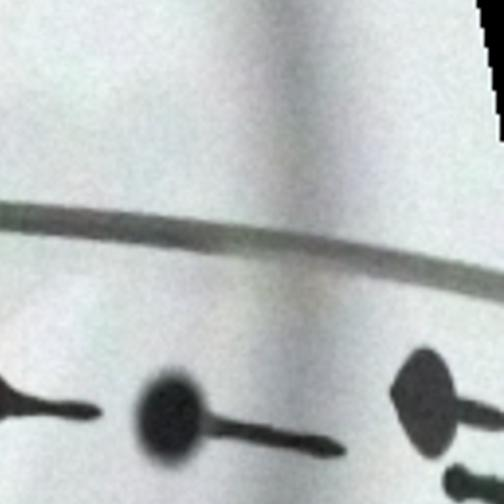

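Call:
move(
  target=[0,0,0,0,0,0,0.754,0,0.576,0.696,0.754,0,0.576,0.696,0.754,0,0.576,0.696,0.714,0.678,0.226,0.168,0.4,-0.6,0.00505,-0.0742,-0.02583,0,0,0,0.205,0,-0.664,0.841,0.205,0,-0.664,0.841,0.754,0,0.576,0.696,-0.686,0.678,-0.258,0.168,0.6,-0.9],
  speed=0.1,
)

Call:
move(
  target=[
    [0,0,0,0,0,0,0.754,0,0.576,0.696,0.754,0,0.576,0.696,0.754,0,0.576,0.696,0.714,0.678,0.226,0.168,0.4,-0.6,0.00098,-0.00995,-0.005,0,0,0,0.205,0,-0.664,0.841,0.205,0,-0.664,0.841,0.754,0,0.576,0.696,-0.686,0.678,-0.258,0.168,0.6,-0.9],
    [0,0,0,0,0,0,0.754,0,0.576,0.696,0.754,0,0.576,0.696,0.754,0,0.576,0.696,0.714,0.678,0.226,0.168,0.4,-0.6,0.00327,-0.03317,-0.005,0,0,0,0.205,0,-0.664,0.841,0.205,0,-0.664,0.841,0.754,0,0.576,0.696,-0.686,0.678,-0.258,0.168,0.6,-0.9],
    [0,0,0,0,0,0,0.754,0,0.576,0.696,0.754,0,0.576,0.696,0.754,0,0.576,0.696,0.714,0.678,0.226,0.168,0.4,-0.6,0.00392,-0.0398,-0.00917,0,0,0,0.205,0,-0.664,0.841,0.205,0,-0.664,0.841,0.754,0,0.576,0.696,-0.686,0.678,-0.258,0.168,0.6,-0.9],
    [0,0,0,0,0,0,0.754,0,0.576,0.696,0.754,0,0.576,0.696,0.754,0,0.576,0.696,0.714,0.678,0.226,0.168,0.4,-0.6,0.00653,-0.06635,-0.00917,0,0,0,0.205,0,-0.664,0.841,0.205,0,-0.664,0.841,0.754,0,0.576,0.696,-0.686,0.678,-0.258,0.168,0.6,-0.9],
    [0,0,0,0,0,0,0.754,0,0.576,0.696,0.754,0,0.576,0.696,0.754,0,0.576,0.696,0.714,0.678,0.226,0.168,0.4,-0.6,0.0075,-0.0763,-0.01583,0,0,0,0.205,0,-0.664,0.841,0.205,0,-0.664,0.841,0.754,0,0.576,0.696,-0.686,0.678,-0.258,0.168,0.6,-0.9],
    [0,0,0,0,0,0,0.754,0,0.576,0.696,0.754,0,0.576,0.696,0.754,0,0.576,0.696,0.714,0.678,0.226,0.168,0.4,-0.6,0.01012,-0.10283,-0.01583,0,0,0,0.205,0,-0.664,0.841,0.205,0,-0.664,0.841,0.754,0,0.576,0.696,-0.686,0.678,-0.258,0.168,0.6,-0.9],
    [0,0,0,0,0,0,0.754,0,0.576,0.696,0.754,0,0.576,0.696,0.754,0,0.576,0.696,0.714,0.678,0.226,0.168,0.4,-0.6,0.01223,-0.1244,0,0,0,0,0.205,0,-0.664,0.841,0.205,0,-0.664,0.841,0.754,0,0.576,0.696,-0.686,0.678,-0.258,0.168,0.6,-0.9],
    [0,0,0,0,0,0,0.754,0,0.576,0.696,0.754,0,0.576,0.696,0.754,0,0.576,0.696,0.714,0.678,0.226,0.168,0.4,-0.6,0.013,-0.13,0.034,0,0,0,0.205,0,-0.664,0.841,0.205,0,-0.664,0.841,0.754,0,0.576,0.696,-0.686,0.678,-0.258,0.168,0.6,-0.9],
  ],
  speed=[0.04,0.04,0.04,0.04,0.04,0.04,0.04,0.08],
  blend=[0.01, 0.01, 0.01,0.01,0.01,0.01,0.01,0],
  blocking=false,
)

Call:
wait(
  seconds=0.15,
)

Call:
wait(
  seconds=0.15,
)

Call:
wait(
  seconds=0.15,
)

Call:
wait(
  seconds=0.15,
)

Call:
wait(
  seconds=0.15,
)

Call:
wait(
  seconds=0.15,
)

Call:
wait(
  seconds=0.15,
)

Call:
wait(
  seconds=4,
)

Call:
move(
  target=[0,0,0,0,0,0,0.754,0,0.576,0.696,0.754,0,0.576,0.696,0.754,0,0.576,0.696,0.714,0.678,0.226,0.168,0.4,-0.6,0,0.28,0,0,0,0,0.205,0,-0.664,0.841,0.205,0,-0.664,0.841,0.754,0,0.576,0.696,-0.686,0.678,-0.258,0.168,0.6,-0.9],
  speed=0.2,
  cameras=["cam_right_wrist","cam_above"],
)

Call:
zoom_image(
  camera="cam_above",
  region=[290, 390, 402, 450],
)

Call:
zoom_image(
  camera="cam_right_wrist",
  region=[470, 240, 590, 360],
)

Scene clock: 1894.00 s.
left_arm: end_effector_position=(+0.2719, +0.2722, +0.3001) hand_goal=(+0.754, +0.000, +0.576, +0.696, +0.754, +0.000, +0.576, +0.696, +0.754, +0.000, +0.576, +0.696, +0.714, +0.678, +0.226, +0.168) hand_measured=(+0.754, +0.000, +0.576, +0.696, +0.754, +0.000, +0.576, +0.696, +0.754, +0.000, +0.576, +0.696, +0.714, +0.678, +0.224, +0.168) hand_current_ma=(-3, +0, +3, +0, -3, +0, +3, +0, -3, +0, +3, +0, +1, -3, -14, +0) hand_state=(goal, goal, goal, goal, goal, goal, goal, goal, goal, goal, goal, goal, goal, goal, goal, overload) hand_current_limit=0.40 hand_speed=-0.60 end_effector_quat_wxyz=(+0.010, -0.106, +0.994, +0.033) | right_arm: end_effector_position=(+0.4143, +0.4440, +0.1196) hand_goal=(+0.206, +0.000, -0.664, +0.842, +0.206, +0.000, -0.664, +0.842, +0.754, +0.000, +0.576, +0.696, -0.686, +0.678, -0.258, +0.168) hand_measured=(+0.236, +0.002, -0.650, +0.850, +0.242, +0.002, -0.646, +0.852, +0.754, +0.002, +0.576, +0.696, -0.684, +0.678, -0.146, +0.194) hand_current_ma=(+52, +0, +16, +6, +68, +1, +22, +9, +0, +1, +0, +0, +1, +0, +440, +57) hand_state=(blocked, goal, goal, goal, blocked, goal, goal, goal, goal, goal, goal, goal, goal, goal, blocked, blocked) hand_current_limit=0.60 hand_speed=-0.90 end_effector_quat_wxyz=(-0.299, +0.641, +0.298, +0.641)
Joint positions: left_arm=[4.048 -1.188 -2.052 -1.411 1.603 -0.876] | right_arm=[0.656 -1.248 2.218 -0.97 1.355 -1.57]
Joint torques (N m): left_arm=[6.12 -1.91 29.36 0.43 -1.11 -1.13] | right_arm=[-2.77 -20.31 -20.67 -1.54 0.38 -0.59]
Wrist force (N): left_arm=[-0.4 -0.6 -0.6] | right_arm=[0.3 0.1 0.1]
Wrist torque (N m): left_arm=[-0.03 0.03 0.00] | right_arm=[0.11 0.05 0.45]
Wrist force, peak (N): left_arm=[-0.9 -1.1 -0.6] | right_arm=[1.0 -1.0 1.0]
Hand target: left_arm +0.2719, +0.2722, +0.3001; +0.010, -0.106, +0.994, +0.033 | right_arm +0.4143, +0.4440, +0.1195; -0.299, +0.641, +0.298, +0.641
Off the commanded pose: left_arm 0.000 m, 0 deg | right_arm 0.000 m, 0 deg.
move: done

Scene clock: 1894.50 s.
left_arm: end_effector_position=(+0.2719, +0.2722, +0.3001) hand_goal=(+0.754, +0.000, +0.576, +0.696, +0.754, +0.000, +0.576, +0.696, +0.754, +0.000, +0.576, +0.696, +0.714, +0.678, +0.226, +0.168) hand_measured=(+0.754, +0.000, +0.576, +0.696, +0.754, +0.000, +0.576, +0.696, +0.754, +0.000, +0.576, +0.696, +0.714, +0.678, +0.224, +0.168) hand_current_ma=(-3, +0, +3, +0, -3, +0, +3, +0, -3, +0, +3, +0, +1, -3, -14, +0) hand_state=(goal, goal, goal, goal, goal, goal, goal, goal, goal, goal, goal, goal, goal, goal, goal, overload) hand_current_limit=0.40 hand_speed=-0.60 end_effector_quat_wxyz=(+0.010, -0.106, +0.994, +0.033) | right_arm: end_effector_position=(+0.4159, +0.4278, +0.1165) hand_goal=(+0.206, +0.000, -0.664, +0.842, +0.206, +0.000, -0.664, +0.842, +0.754, +0.000, +0.576, +0.696, -0.686, +0.678, -0.258, +0.168) hand_measured=(+0.236, +0.002, -0.650, +0.850, +0.242, +0.002, -0.646, +0.852, +0.754, +0.002, +0.576, +0.696, -0.684, +0.678, -0.146, +0.194) hand_current_ma=(+52, +0, +16, +6, +68, +1, +22, +9, +0, +1, +0, +0, +1, +0, +440, +57) hand_state=(blocked, goal, goal, goal, blocked, goal, goal, goal, goal, goal, goal, goal, goal, goal, blocked, blocked) hand_current_limit=0.60 hand_speed=-0.90 end_effector_quat_wxyz=(-0.299, +0.641, +0.298, +0.641) end_effector_velocity=(+0.004, -0.040, +0.000) end_effector_angular_velocity=(+0.000, +0.001, -0.001)
Joint positions: left_arm=[4.048 -1.188 -2.052 -1.411 1.603 -0.876] | right_arm=[0.615 -1.263 2.256 -0.993 1.315 -1.57]
Joint velocities: left_arm=[within noise] | right_arm=[-0.1 -0.055 0.088 -0.033 -0.1 0.001]
Joint torques (N m): left_arm=[6.2 -2.23 29.34 0.4 -1.15 -1.24] | right_arm=[-8.39 -40.02 -0.51 -3.39 -1.93 -0.81]
Wrist force (N): left_arm=[-0.3 -1.1 -0.4] | right_arm=[0.2 0.1 0.4]
Wrist torque (N m): left_arm=[-0.11 0.01 0.03] | right_arm=[0.08 0.07 0.41]
Wrist force, peak (N): left_arm=[-0.4 -1.1 -0.6] | right_arm=[0.6 -0.2 0.7]
Hand target: left_arm +0.2719, +0.2722, +0.3001; +0.010, -0.106, +0.994, +0.033 | right_arm +0.4161, +0.4254, +0.1164; -0.299, +0.641, +0.298, +0.641
Off the commanded pose: left_arm 0.000 m, 0 deg | right_arm 0.066 m, 0 deg.
move: running; path passed 1 of 8 targets; blend cut to 0.0034 m at target 1, 0.0024 m at target 2, 0.0024 m at target 3, 0.0036 m at target 4, 0.0036 m at target 5, 0.008 m at target 6, 0.0081 m at target 7

Scene clock: 1894.67 s.
left_arm: end_effector_position=(+0.2719, +0.2722, +0.3001) hand_goal=(+0.754, +0.000, +0.576, +0.696, +0.754, +0.000, +0.576, +0.696, +0.754, +0.000, +0.576, +0.696, +0.714, +0.678, +0.226, +0.168) hand_measured=(+0.754, +0.000, +0.576, +0.696, +0.754, +0.000, +0.576, +0.696, +0.754, +0.000, +0.576, +0.696, +0.714, +0.678, +0.224, +0.168) hand_current_ma=(-3, +0, +3, +0, -3, +0, +3, +0, -3, +0, +3, +0, +1, -3, -14, +0) hand_state=(goal, goal, goal, goal, goal, goal, goal, goal, goal, goal, goal, goal, goal, goal, goal, overload) hand_current_limit=0.40 hand_speed=-0.60 end_effector_quat_wxyz=(+0.010, -0.106, +0.994, +0.033) | right_arm: end_effector_position=(+0.4165, +0.4216, +0.1151) hand_goal=(+0.206, +0.000, -0.664, +0.842, +0.206, +0.000, -0.664, +0.842, +0.754, +0.000, +0.576, +0.696, -0.686, +0.678, -0.258, +0.168) hand_measured=(+0.236, +0.002, -0.650, +0.850, +0.242, +0.002, -0.646, +0.852, +0.754, +0.002, +0.576, +0.696, -0.684, +0.678, -0.146, +0.194) hand_current_ma=(+52, +0, +16, +6, +68, +1, +22, +9, +0, +1, +0, +0, +1, +0, +440, +57) hand_state=(blocked, goal, goal, goal, blocked, goal, goal, goal, goal, goal, goal, goal, goal, goal, blocked, blocked) hand_current_limit=0.60 hand_speed=-0.90 end_effector_quat_wxyz=(-0.299, +0.641, +0.298, +0.641) end_effector_velocity=(+0.003, -0.035, -0.018) end_effector_angular_velocity=(+0.000, +0.001, +0.000)
Joint positions: left_arm=[4.048 -1.188 -2.052 -1.411 1.603 -0.876] | right_arm=[0.599 -1.268 2.271 -1.003 1.299 -1.57]
Joint velocities: left_arm=[within noise] | right_arm=[-0.09 -0.003 0.087 -0.083 -0.09 0]
Joint torques (N m): left_arm=[6.41 -1.87 28.77 0.44 -1.2 -1.3] | right_arm=[-8.84 -37.45 2.38 -3.37 -2.04 -0.83]
Wrist force (N): left_arm=[-0.6 -0.7 -0.6] | right_arm=[0.0 0.1 0.4]
Wrist torque (N m): left_arm=[-0.04 0.05 0.00] | right_arm=[0.09 0.09 0.40]
Wrist force, peak (N): left_arm=[-0.5 -0.9 -0.4] | right_arm=[0.3 0.5 0.4]
Hand target: left_arm +0.2719, +0.2722, +0.3001; +0.010, -0.106, +0.994, +0.033 | right_arm +0.4167, +0.4195, +0.1142; -0.299, +0.641, +0.298, +0.641
Off the commanded pose: left_arm 0.000 m, 0 deg | right_arm 0.061 m, 0 deg.
earlier move: running; path passed 2 of 8 targets; blend cut to 0.0034 m at target 1, 0.0024 m at target 2, 0.0024 m at target 3, 0.0036 m at target 4, 0.0036 m at target 5, 0.008 m at target 6, 0.0081 m at target 7
wait: 0.17 s; no rest

Scene clock: 1894.83 s.
left_arm: end_effector_position=(+0.2719, +0.2722, +0.3001) hand_goal=(+0.754, +0.000, +0.576, +0.696, +0.754, +0.000, +0.576, +0.696, +0.754, +0.000, +0.576, +0.696, +0.714, +0.678, +0.226, +0.168) hand_measured=(+0.754, +0.000, +0.576, +0.696, +0.754, +0.000, +0.576, +0.696, +0.754, +0.000, +0.576, +0.696, +0.714, +0.678, +0.224, +0.168) hand_current_ma=(-3, +0, +3, +0, -3, +0, +3, +0, -3, +0, +3, +0, +1, -3, -14, +0) hand_state=(goal, goal, goal, goal, goal, goal, goal, goal, goal, goal, goal, goal, goal, goal, goal, overload) hand_current_limit=0.40 hand_speed=-0.60 end_effector_quat_wxyz=(+0.010, -0.106, +0.994, +0.033) | right_arm: end_effector_position=(+0.4171, +0.4153, +0.1139) hand_goal=(+0.206, +0.000, -0.664, +0.842, +0.206, +0.000, -0.664, +0.842, +0.754, +0.000, +0.576, +0.696, -0.686, +0.678, -0.258, +0.168) hand_measured=(+0.236, +0.002, -0.650, +0.850, +0.242, +0.002, -0.646, +0.852, +0.754, +0.002, +0.576, +0.696, -0.684, +0.678, -0.146, +0.194) hand_current_ma=(+52, +0, +16, +6, +68, +1, +22, +9, +0, +1, +0, +0, +1, +0, +440, +57) hand_state=(blocked, goal, goal, goal, blocked, goal, goal, goal, goal, goal, goal, goal, goal, goal, blocked, blocked) hand_current_limit=0.60 hand_speed=-0.90 end_effector_quat_wxyz=(-0.299, +0.641, +0.298, +0.641) end_effector_velocity=(+0.004, -0.041, +0.000) end_effector_angular_velocity=(+0.000, +0.002, -0.002)
Joint positions: left_arm=[4.048 -1.188 -2.052 -1.411 1.603 -0.876] | right_arm=[0.583 -1.273 2.285 -1.012 1.283 -1.57]
Joint velocities: left_arm=[within noise] | right_arm=[-0.108 -0.057 0.087 -0.029 -0.106 0.001]
Joint torques (N m): left_arm=[6.47 -1.93 29.25 0.45 -1.18 -1.19] | right_arm=[-9.13 -38.15 0.31 -3.53 -2.2 -0.77]
Wrist force (N): left_arm=[-0.3 -0.9 -0.4] | right_arm=[-0.1 0.1 0.6]
Wrist torque (N m): left_arm=[-0.07 0.01 0.02] | right_arm=[0.08 0.09 0.39]
Wrist force, peak (N): left_arm=[-0.3 -0.9 -0.4] | right_arm=[-0.1 0.1 0.6]
Hand target: left_arm +0.2719, +0.2722, +0.3001; +0.010, -0.106, +0.994, +0.033 | right_arm +0.4174, +0.4130, +0.1140; -0.299, +0.641, +0.298, +0.641
Off the commanded pose: left_arm 0.000 m, 0 deg | right_arm 0.056 m, 0 deg.
earlier move: running; path passed 3 of 8 targets; blend cut to 0.0034 m at target 1, 0.0024 m at target 2, 0.0024 m at target 3, 0.0036 m at target 4, 0.0036 m at target 5, 0.008 m at target 6, 0.0081 m at target 7
wait: 0.17 s; no rest

Scene clock: 1895.00 s.
left_arm: end_effector_position=(+0.2719, +0.2722, +0.3001) hand_goal=(+0.754, +0.000, +0.576, +0.696, +0.754, +0.000, +0.576, +0.696, +0.754, +0.000, +0.576, +0.696, +0.714, +0.678, +0.226, +0.168) hand_measured=(+0.754, +0.000, +0.576, +0.696, +0.754, +0.000, +0.576, +0.696, +0.754, +0.000, +0.576, +0.696, +0.714, +0.678, +0.224, +0.168) hand_current_ma=(-3, +0, +3, +0, -3, +0, +3, +0, -3, +0, +3, +0, +1, -3, -14, +0) hand_state=(goal, goal, goal, goal, goal, goal, goal, goal, goal, goal, goal, goal, goal, goal, goal, overload) hand_current_limit=0.40 hand_speed=-0.60 end_effector_quat_wxyz=(+0.010, -0.106, +0.994, +0.033) | right_arm: end_effector_position=(+0.4178, +0.4087, +0.1140) hand_goal=(+0.206, +0.000, -0.664, +0.842, +0.206, +0.000, -0.664, +0.842, +0.754, +0.000, +0.576, +0.696, -0.686, +0.678, -0.258, +0.168) hand_measured=(+0.236, +0.002, -0.650, +0.850, +0.242, +0.002, -0.646, +0.852, +0.754, +0.002, +0.576, +0.696, -0.684, +0.678, -0.146, +0.194) hand_current_ma=(+52, +0, +16, +6, +68, +1, +22, +9, +0, +1, +0, +0, +1, +0, +440, +57) hand_state=(blocked, goal, goal, goal, blocked, goal, goal, goal, goal, goal, goal, goal, goal, goal, blocked, blocked) hand_current_limit=0.60 hand_speed=-0.90 end_effector_quat_wxyz=(-0.299, +0.641, +0.298, +0.641) end_effector_velocity=(+0.003, -0.040, -0.002) end_effector_angular_velocity=(-0.001, +0.003, -0.001)
Joint positions: left_arm=[4.048 -1.188 -2.052 -1.411 1.603 -0.876] | right_arm=[0.565 -1.283 2.299 -1.017 1.265 -1.57]
Joint velocities: left_arm=[within noise] | right_arm=[-0.108 -0.052 0.086 -0.032 -0.107 0.001]
Joint torques (N m): left_arm=[5.94 -1.99 29.03 0.59 -1.25 -1.17] | right_arm=[-9.89 -37.75 0.7 -3.48 -1.99 -0.88]
Wrist force (N): left_arm=[-0.4 -0.4 -0.4] | right_arm=[-0.3 0.4 0.5]
Wrist torque (N m): left_arm=[-0.01 0.03 0.00] | right_arm=[0.13 0.12 0.37]
Wrist force, peak (N): left_arm=[-0.4 -0.9 -0.6] | right_arm=[-0.3 0.4 0.5]
Hand target: left_arm +0.2719, +0.2722, +0.3001; +0.010, -0.106, +0.994, +0.033 | right_arm +0.4180, +0.4065, +0.1139; -0.299, +0.641, +0.298, +0.641
Off the commanded pose: left_arm 0.000 m, 0 deg | right_arm 0.050 m, 0 deg.
earlier move: running; path passed 3 of 8 targets; blend cut to 0.0034 m at target 1, 0.0024 m at target 2, 0.0024 m at target 3, 0.0036 m at target 4, 0.0036 m at target 5, 0.008 m at target 6, 0.0081 m at target 7
wait: 0.17 s; no rest

Scene clock: 1895.17 s.
left_arm: end_effector_position=(+0.2719, +0.2722, +0.3001) hand_goal=(+0.754, +0.000, +0.576, +0.696, +0.754, +0.000, +0.576, +0.696, +0.754, +0.000, +0.576, +0.696, +0.714, +0.678, +0.226, +0.168) hand_measured=(+0.754, +0.000, +0.576, +0.696, +0.754, +0.000, +0.576, +0.696, +0.754, +0.000, +0.576, +0.696, +0.714, +0.678, +0.224, +0.168) hand_current_ma=(-3, +0, +3, +0, -3, +0, +3, +0, -3, +0, +3, +0, +1, -3, -14, +0) hand_state=(goal, goal, goal, goal, goal, goal, goal, goal, goal, goal, goal, goal, goal, goal, goal, overload) hand_current_limit=0.40 hand_speed=-0.60 end_effector_quat_wxyz=(+0.010, -0.106, +0.994, +0.033) | right_arm: end_effector_position=(+0.4184, +0.4024, +0.1128) hand_goal=(+0.206, +0.000, -0.664, +0.842, +0.206, +0.000, -0.664, +0.842, +0.754, +0.000, +0.576, +0.696, -0.686, +0.678, -0.258, +0.168) hand_measured=(+0.236, +0.002, -0.650, +0.850, +0.242, +0.002, -0.646, +0.852, +0.754, +0.002, +0.576, +0.696, -0.684, +0.678, -0.146, +0.194) hand_current_ma=(+52, +0, +16, +6, +68, +1, +22, +9, +0, +1, +0, +0, +1, +0, +440, +57) hand_state=(blocked, goal, goal, goal, blocked, goal, goal, goal, goal, goal, goal, goal, goal, goal, blocked, blocked) hand_current_limit=0.60 hand_speed=-0.90 end_effector_quat_wxyz=(-0.299, +0.641, +0.298, +0.641) end_effector_velocity=(+0.003, -0.034, -0.017) end_effector_angular_velocity=(+0.000, +0.001, +0.000)
Joint positions: left_arm=[4.048 -1.188 -2.052 -1.411 1.603 -0.876] | right_arm=[0.548 -1.288 2.313 -1.025 1.247 -1.57]
Joint velocities: left_arm=[within noise] | right_arm=[-0.097 -0.001 0.083 -0.081 -0.097 0]
Joint torques (N m): left_arm=[6.53 -1.44 29.19 0.32 -1.2 -1.15] | right_arm=[-10.57 -34.49 0.9 -3.65 -2.28 -0.86]
Wrist force (N): left_arm=[-0.6 -0.7 -0.8] | right_arm=[0.1 0.5 0.4]
Wrist torque (N m): left_arm=[-0.02 0.05 -0.01] | right_arm=[0.14 0.09 0.38]
Wrist force, peak (N): left_arm=[-0.6 -0.7 -0.8] | right_arm=[-0.1 0.4 0.5]
Hand target: left_arm +0.2719, +0.2722, +0.3001; +0.010, -0.106, +0.994, +0.033 | right_arm +0.4186, +0.4007, +0.1117; -0.299, +0.641, +0.298, +0.641
Off the commanded pose: left_arm 0.000 m, 0 deg | right_arm 0.046 m, 0 deg.
earlier move: running; path passed 4 of 8 targets; blend cut to 0.0034 m at target 1, 0.0024 m at target 2, 0.0024 m at target 3, 0.0036 m at target 4, 0.0036 m at target 5, 0.008 m at target 6, 0.0081 m at target 7
wait: 0.17 s; no rest

Scene clock: 1895.33 s.
left_arm: end_effector_position=(+0.2719, +0.2722, +0.3001) hand_goal=(+0.754, +0.000, +0.576, +0.696, +0.754, +0.000, +0.576, +0.696, +0.754, +0.000, +0.576, +0.696, +0.714, +0.678, +0.226, +0.168) hand_measured=(+0.754, +0.000, +0.576, +0.696, +0.754, +0.000, +0.576, +0.696, +0.754, +0.000, +0.576, +0.696, +0.714, +0.678, +0.224, +0.168) hand_current_ma=(-3, +0, +3, +0, -3, +0, +3, +0, -3, +0, +3, +0, +1, -3, -14, +0) hand_state=(goal, goal, goal, goal, goal, goal, goal, goal, goal, goal, goal, goal, goal, goal, goal, overload) hand_current_limit=0.40 hand_speed=-0.60 end_effector_quat_wxyz=(+0.010, -0.106, +0.994, +0.033) | right_arm: end_effector_position=(+0.4189, +0.3967, +0.1101) hand_goal=(+0.206, +0.000, -0.664, +0.842, +0.206, +0.000, -0.664, +0.842, +0.754, +0.000, +0.576, +0.696, -0.686, +0.678, -0.258, +0.168) hand_measured=(+0.236, +0.002, -0.650, +0.850, +0.242, +0.002, -0.646, +0.852, +0.754, +0.002, +0.576, +0.696, -0.684, +0.678, -0.146, +0.194) hand_current_ma=(+52, +0, +16, +6, +68, +1, +22, +9, +0, +1, +0, +0, +1, +0, +440, +57) hand_state=(blocked, goal, goal, goal, blocked, goal, goal, goal, goal, goal, goal, goal, goal, goal, blocked, blocked) hand_current_limit=0.60 hand_speed=-0.90 end_effector_quat_wxyz=(-0.299, +0.641, +0.298, +0.641) end_effector_velocity=(+0.004, -0.037, -0.009) end_effector_angular_velocity=(-0.002, +0.001, +0.000)
Joint positions: left_arm=[4.048 -1.188 -2.052 -1.411 1.603 -0.876] | right_arm=[0.531 -1.288 2.327 -1.039 1.231 -1.57]
Joint velocities: left_arm=[within noise] | right_arm=[-0.106 -0.024 0.082 -0.056 -0.106 -0.001]
Joint torques (N m): left_arm=[6.26 -1.86 28.89 0.48 -1.3 -1.16] | right_arm=[-9.16 -39.28 -0.45 -3.45 -2.34 -0.93]
Wrist force (N): left_arm=[-0.4 -0.9 -0.4] | right_arm=[-0.4 0.5 0.4]
Wrist torque (N m): left_arm=[-0.08 0.02 0.01] | right_arm=[0.14 0.12 0.34]
Wrist force, peak (N): left_arm=[-0.4 -0.9 -0.6] | right_arm=[-0.4 0.5 0.4]
Hand target: left_arm +0.2719, +0.2722, +0.3001; +0.010, -0.106, +0.994, +0.033 | right_arm +0.4192, +0.3946, +0.1100; -0.299, +0.641, +0.298, +0.641
Off the commanded pose: left_arm 0.000 m, 0 deg | right_arm 0.043 m, 0 deg.
earlier move: running; path passed 5 of 8 targets; blend cut to 0.0034 m at target 1, 0.0024 m at target 2, 0.0024 m at target 3, 0.0036 m at target 4, 0.0036 m at target 5, 0.008 m at target 6, 0.0081 m at target 7
wait: 0.17 s; no rest

Scene clock: 1895.50 s.
left_arm: end_effector_position=(+0.2719, +0.2722, +0.3001) hand_goal=(+0.754, +0.000, +0.576, +0.696, +0.754, +0.000, +0.576, +0.696, +0.754, +0.000, +0.576, +0.696, +0.714, +0.678, +0.226, +0.168) hand_measured=(+0.754, +0.000, +0.576, +0.696, +0.754, +0.000, +0.576, +0.696, +0.754, +0.000, +0.576, +0.696, +0.714, +0.678, +0.224, +0.168) hand_current_ma=(-3, +0, +3, +0, -3, +0, +3, +0, -3, +0, +3, +0, +1, -3, -14, +0) hand_state=(goal, goal, goal, goal, goal, goal, goal, goal, goal, goal, goal, goal, goal, goal, goal, overload) hand_current_limit=0.40 hand_speed=-0.60 end_effector_quat_wxyz=(+0.010, -0.106, +0.994, +0.033) | right_arm: end_effector_position=(+0.4196, +0.3904, +0.1099) hand_goal=(+0.206, +0.000, -0.664, +0.842, +0.206, +0.000, -0.664, +0.842, +0.754, +0.000, +0.576, +0.696, -0.686, +0.678, -0.258, +0.168) hand_measured=(+0.236, +0.002, -0.650, +0.850, +0.242, +0.002, -0.646, +0.852, +0.754, +0.002, +0.576, +0.696, -0.684, +0.678, -0.146, +0.194) hand_current_ma=(+52, +0, +16, +6, +68, +1, +22, +9, +0, +1, +0, +0, +1, +0, +440, +57) hand_state=(blocked, goal, goal, goal, blocked, goal, goal, goal, goal, goal, goal, goal, goal, goal, blocked, blocked) hand_current_limit=0.60 hand_speed=-0.90 end_effector_quat_wxyz=(-0.299, +0.641, +0.298, +0.641) end_effector_velocity=(+0.004, -0.039, +0.002) end_effector_angular_velocity=(+0.001, +0.000, +0.000)
Joint positions: left_arm=[4.048 -1.188 -2.052 -1.411 1.603 -0.876] | right_arm=[0.513 -1.296 2.34 -1.044 1.213 -1.57]
Joint velocities: left_arm=[within noise] | right_arm=[-0.116 -0.056 0.081 -0.025 -0.116 0.001]
Joint torques (N m): left_arm=[6.28 -2.13 29.31 0.39 -1.18 -1.19] | right_arm=[-10.18 -37.46 0.72 -3.09 -1.86 -0.91]
Wrist force (N): left_arm=[-0.3 -0.8 -0.7] | right_arm=[0.0 0.5 0.3]
Wrist torque (N m): left_arm=[-0.03 0.02 0.01] | right_arm=[0.14 0.09 0.36]
Wrist force, peak (N): left_arm=[-0.6 -0.7 -0.7] | right_arm=[-0.1 0.4 0.6]
Hand target: left_arm +0.2719, +0.2722, +0.3001; +0.010, -0.106, +0.994, +0.033 | right_arm +0.4198, +0.3881, +0.1101; -0.299, +0.641, +0.298, +0.641
Off the commanded pose: left_arm 0.000 m, 0 deg | right_arm 0.039 m, 0 deg.
earlier move: running; path passed 5 of 8 targets; blend cut to 0.0034 m at target 1, 0.0024 m at target 2, 0.0024 m at target 3, 0.0036 m at target 4, 0.0036 m at target 5, 0.008 m at target 6, 0.0081 m at target 7
wait: 0.17 s; no rest

Scene clock: 1895.67 s.
left_arm: end_effector_position=(+0.2719, +0.2722, +0.3001) hand_goal=(+0.754, +0.000, +0.576, +0.696, +0.754, +0.000, +0.576, +0.696, +0.754, +0.000, +0.576, +0.696, +0.714, +0.678, +0.226, +0.168) hand_measured=(+0.754, +0.000, +0.576, +0.696, +0.754, +0.000, +0.576, +0.696, +0.754, +0.000, +0.576, +0.696, +0.714, +0.678, +0.224, +0.168) hand_current_ma=(-3, +0, +3, +0, -3, +0, +3, +0, -3, +0, +3, +0, +1, -3, -14, +0) hand_state=(goal, goal, goal, goal, goal, goal, goal, goal, goal, goal, goal, goal, goal, goal, goal, overload) hand_current_limit=0.40 hand_speed=-0.60 end_effector_quat_wxyz=(+0.010, -0.106, +0.994, +0.033) | right_arm: end_effector_position=(+0.4202, +0.3841, +0.1107) hand_goal=(+0.206, +0.000, -0.664, +0.842, +0.206, +0.000, -0.664, +0.842, +0.754, +0.000, +0.576, +0.696, -0.686, +0.678, -0.258, +0.168) hand_measured=(+0.236, +0.002, -0.650, +0.850, +0.242, +0.002, -0.646, +0.852, +0.754, +0.002, +0.576, +0.696, -0.684, +0.678, -0.146, +0.194) hand_current_ma=(+52, +0, +16, +6, +68, +1, +22, +9, +0, +1, +0, +0, +1, +0, +440, +57) hand_state=(blocked, goal, goal, goal, blocked, goal, goal, goal, goal, goal, goal, goal, goal, goal, blocked, blocked) hand_current_limit=0.60 hand_speed=-0.90 end_effector_quat_wxyz=(-0.299, +0.641, +0.298, +0.641) end_effector_velocity=(+0.005, -0.036, +0.010) end_effector_angular_velocity=(+0.003, -0.005, -0.001)
Joint positions: left_arm=[4.048 -1.188 -2.052 -1.411 1.603 -0.876] | right_arm=[0.494 -1.306 2.353 -1.047 1.194 -1.57]
Joint velocities: left_arm=[within noise] | right_arm=[-0.111 -0.073 0.068 0 -0.109 0]
Joint torques (N m): left_arm=[5.78 -1.51 28.89 0.45 -1.26 -1.2] | right_arm=[-8.23 -35.57 -0.06 -1.28 -1.75 -0.89]
Wrist force (N): left_arm=[-0.6 -1.1 -0.7] | right_arm=[-0.3 0.5 0.3]
Wrist torque (N m): left_arm=[-0.09 0.05 -0.01] | right_arm=[0.15 0.11 0.34]
Wrist force, peak (N): left_arm=[-0.6 -1.1 -0.7] | right_arm=[-0.3 0.8 0.4]
Hand target: left_arm +0.2719, +0.2722, +0.3001; +0.010, -0.106, +0.994, +0.033 | right_arm +0.4204, +0.3820, +0.1114; -0.299, +0.641, +0.298, +0.641
Off the commanded pose: left_arm 0.000 m, 0 deg | right_arm 0.034 m, 0 deg.
earlier move: running; path passed 5 of 8 targets; blend cut to 0.0034 m at target 1, 0.0024 m at target 2, 0.0024 m at target 3, 0.0036 m at target 4, 0.0036 m at target 5, 0.008 m at target 6, 0.0081 m at target 7
wait: 0.17 s; no rest

Scene clock: 1896.57 s.
left_arm: end_effector_position=(+0.2719, +0.2722, +0.3001) hand_goal=(+0.754, +0.000, +0.576, +0.696, +0.754, +0.000, +0.576, +0.696, +0.754, +0.000, +0.576, +0.696, +0.714, +0.678, +0.226, +0.168) hand_measured=(+0.754, +0.000, +0.576, +0.696, +0.754, +0.000, +0.576, +0.696, +0.754, +0.000, +0.576, +0.696, +0.714, +0.678, +0.224, +0.168) hand_current_ma=(-3, +0, +3, +0, -3, +0, +3, +0, -3, +0, +3, +0, +1, -3, -14, +0) hand_state=(goal, goal, goal, goal, goal, goal, goal, goal, goal, goal, goal, goal, goal, goal, goal, overload) hand_current_limit=0.40 hand_speed=-0.60 end_effector_quat_wxyz=(+0.010, -0.106, +0.994, +0.033) | right_arm: end_effector_position=(+0.4223, +0.3660, +0.1401) hand_goal=(+0.206, +0.000, -0.664, +0.842, +0.206, +0.000, -0.664, +0.842, +0.754, +0.000, +0.576, +0.696, -0.686, +0.678, -0.258, +0.168) hand_measured=(+0.236, +0.002, -0.650, +0.850, +0.242, +0.002, -0.646, +0.852, +0.754, +0.002, +0.576, +0.696, -0.684, +0.678, -0.146, +0.194) hand_current_ma=(+52, +0, +16, +6, +68, +1, +22, +9, +0, +1, +0, +0, +1, +0, +440, +57) hand_state=(blocked, goal, goal, goal, blocked, goal, goal, goal, goal, goal, goal, goal, goal, goal, blocked, blocked) hand_current_limit=0.60 hand_speed=-0.90 end_effector_quat_wxyz=(-0.299, +0.641, +0.298, +0.641) end_effector_velocity=(+0.000, +0.000, -0.004) end_effector_angular_velocity=(+0.000, -0.001, -0.001)
Joint positions: left_arm=[4.048 -1.188 -2.052 -1.411 1.603 -0.876] | right_arm=[0.437 -1.414 2.367 -0.954 1.137 -1.57]
Joint velocities: left_arm=[within noise] | right_arm=[0.002 0.012 0.002 -0.015 0.003 0]
Joint torques (N m): left_arm=[5.59 -1.75 29.06 0.54 -1.21 -1.11] | right_arm=[8.06 -12.76 -4.75 -2.99 1.09 -0.62]
Wrist force (N): left_arm=[-0.3 -0.7 -0.5] | right_arm=[-0.2 0.4 0.3]
Wrist torque (N m): left_arm=[-0.04 0.02 0.01] | right_arm=[0.11 0.08 0.35]
Wrist force, peak (N): left_arm=[-0.8 -1.1 -0.5] | right_arm=[1.0 0.6 0.6]
Hand target: left_arm +0.2719, +0.2722, +0.3001; +0.010, -0.106, +0.994, +0.033 | right_arm +0.4221, +0.3660, +0.1399; -0.299, +0.641, +0.298, +0.641
Off the commanded pose: left_arm 0.000 m, 0 deg | right_arm 0.000 m, 0 deg.
earlier move: done; blend cut to 0.0034 m at target 1, 0.0024 m at target 2, 0.0024 m at target 3, 0.0036 m at target 4, 0.0036 m at target 5, 0.008 m at target 6, 0.0081 m at target 7
wait: 0.90 of 4 s (the move ended)

Scene clock: 1897.90 s.
left_arm: end_effector_position=(+0.2719, +0.2722, +0.3001) hand_goal=(+0.754, +0.000, +0.576, +0.696, +0.754, +0.000, +0.576, +0.696, +0.754, +0.000, +0.576, +0.696, +0.714, +0.678, +0.226, +0.168) hand_measured=(+0.754, +0.000, +0.576, +0.696, +0.754, +0.000, +0.576, +0.696, +0.754, +0.000, +0.576, +0.696, +0.714, +0.678, +0.224, +0.168) hand_current_ma=(-3, +0, +3, +0, -3, +0, +3, +0, -3, +0, +3, +0, +1, -3, -14, +0) hand_state=(goal, goal, goal, goal, goal, goal, goal, goal, goal, goal, goal, goal, goal, goal, goal, overload) hand_current_limit=0.40 hand_speed=-0.60 end_effector_quat_wxyz=(+0.010, -0.106, +0.994, +0.033) | right_arm: end_effector_position=(+0.4221, +0.5339, +0.1399) hand_goal=(+0.206, +0.000, -0.664, +0.842, +0.206, +0.000, -0.664, +0.842, +0.754, +0.000, +0.576, +0.696, -0.686, +0.678, -0.258, +0.168) hand_measured=(+0.236, +0.002, -0.650, +0.850, +0.242, +0.002, -0.646, +0.852, +0.754, +0.002, +0.576, +0.696, -0.684, +0.678, -0.146, +0.194) hand_current_ma=(+52, +0, +16, +6, +68, +1, +22, +9, +0, +1, +0, +0, +1, +0, +440, +57) hand_state=(blocked, goal, goal, goal, blocked, goal, goal, goal, goal, goal, goal, goal, goal, goal, blocked, blocked) hand_current_limit=0.60 hand_speed=-0.90 end_effector_quat_wxyz=(-0.299, +0.641, +0.298, +0.641)
Joint positions: left_arm=[4.048 -1.188 -2.052 -1.411 1.603 -0.876] | right_arm=[0.81 -1.144 1.965 -0.821 1.509 -1.57]
Joint torques (N m): left_arm=[6.44 -1.83 29.28 0.44 -1.15 -1.17] | right_arm=[7.35 -31.22 -29.63 -1.62 0.93 -1.4]
Wrist force (N): left_arm=[-0.4 -1.0 -0.7] | right_arm=[0.1 -0.1 0.1]
Wrist torque (N m): left_arm=[-0.06 0.02 0.01] | right_arm=[0.07 0.04 0.42]
Wrist force, peak (N): left_arm=[-0.8 -0.9 -0.6] | right_arm=[-0.2 2.2 -1.0]
Hand target: left_arm +0.2719, +0.2722, +0.3001; +0.010, -0.106, +0.994, +0.033 | right_arm +0.4221, +0.5340, +0.1399; -0.299, +0.641, +0.298, +0.641
Off the commanded pose: left_arm 0.000 m, 0 deg | right_arm 0.000 m, 0 deg.
move: done
Images, in order (width x height): cam_above 672x504, cam_right_wrist 616x616.

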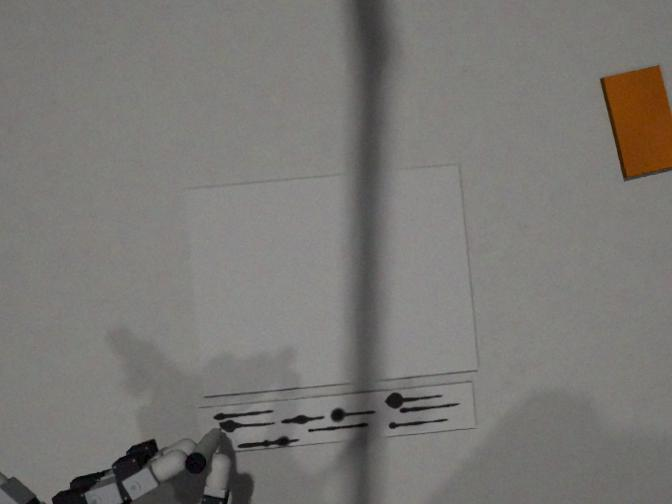

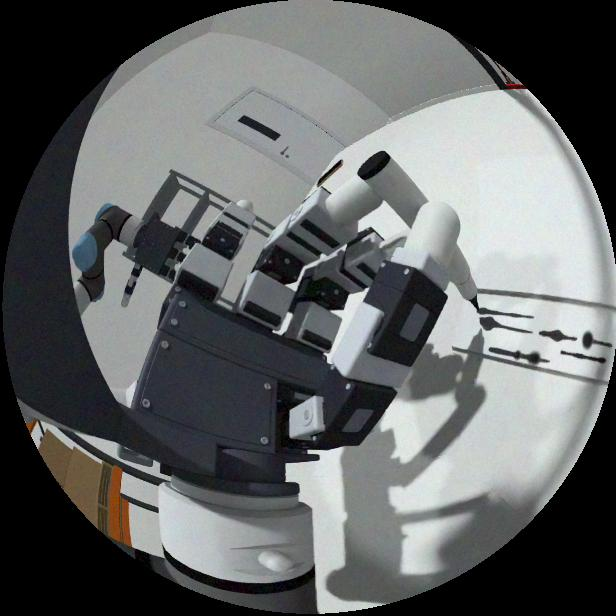

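Scaled by 4.500.

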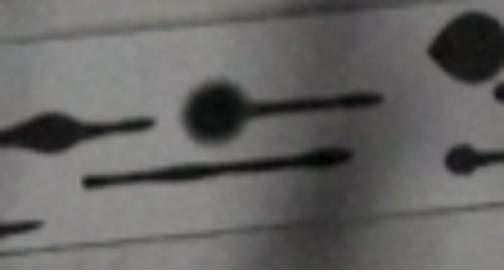

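Scaled by 4.200 from the camera's 616x616 image, which has a finer 880x880 frame.

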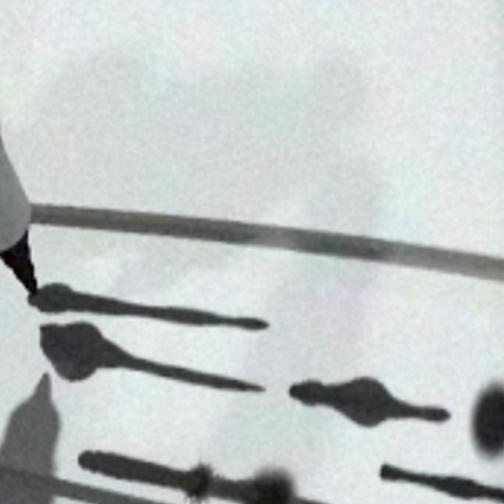

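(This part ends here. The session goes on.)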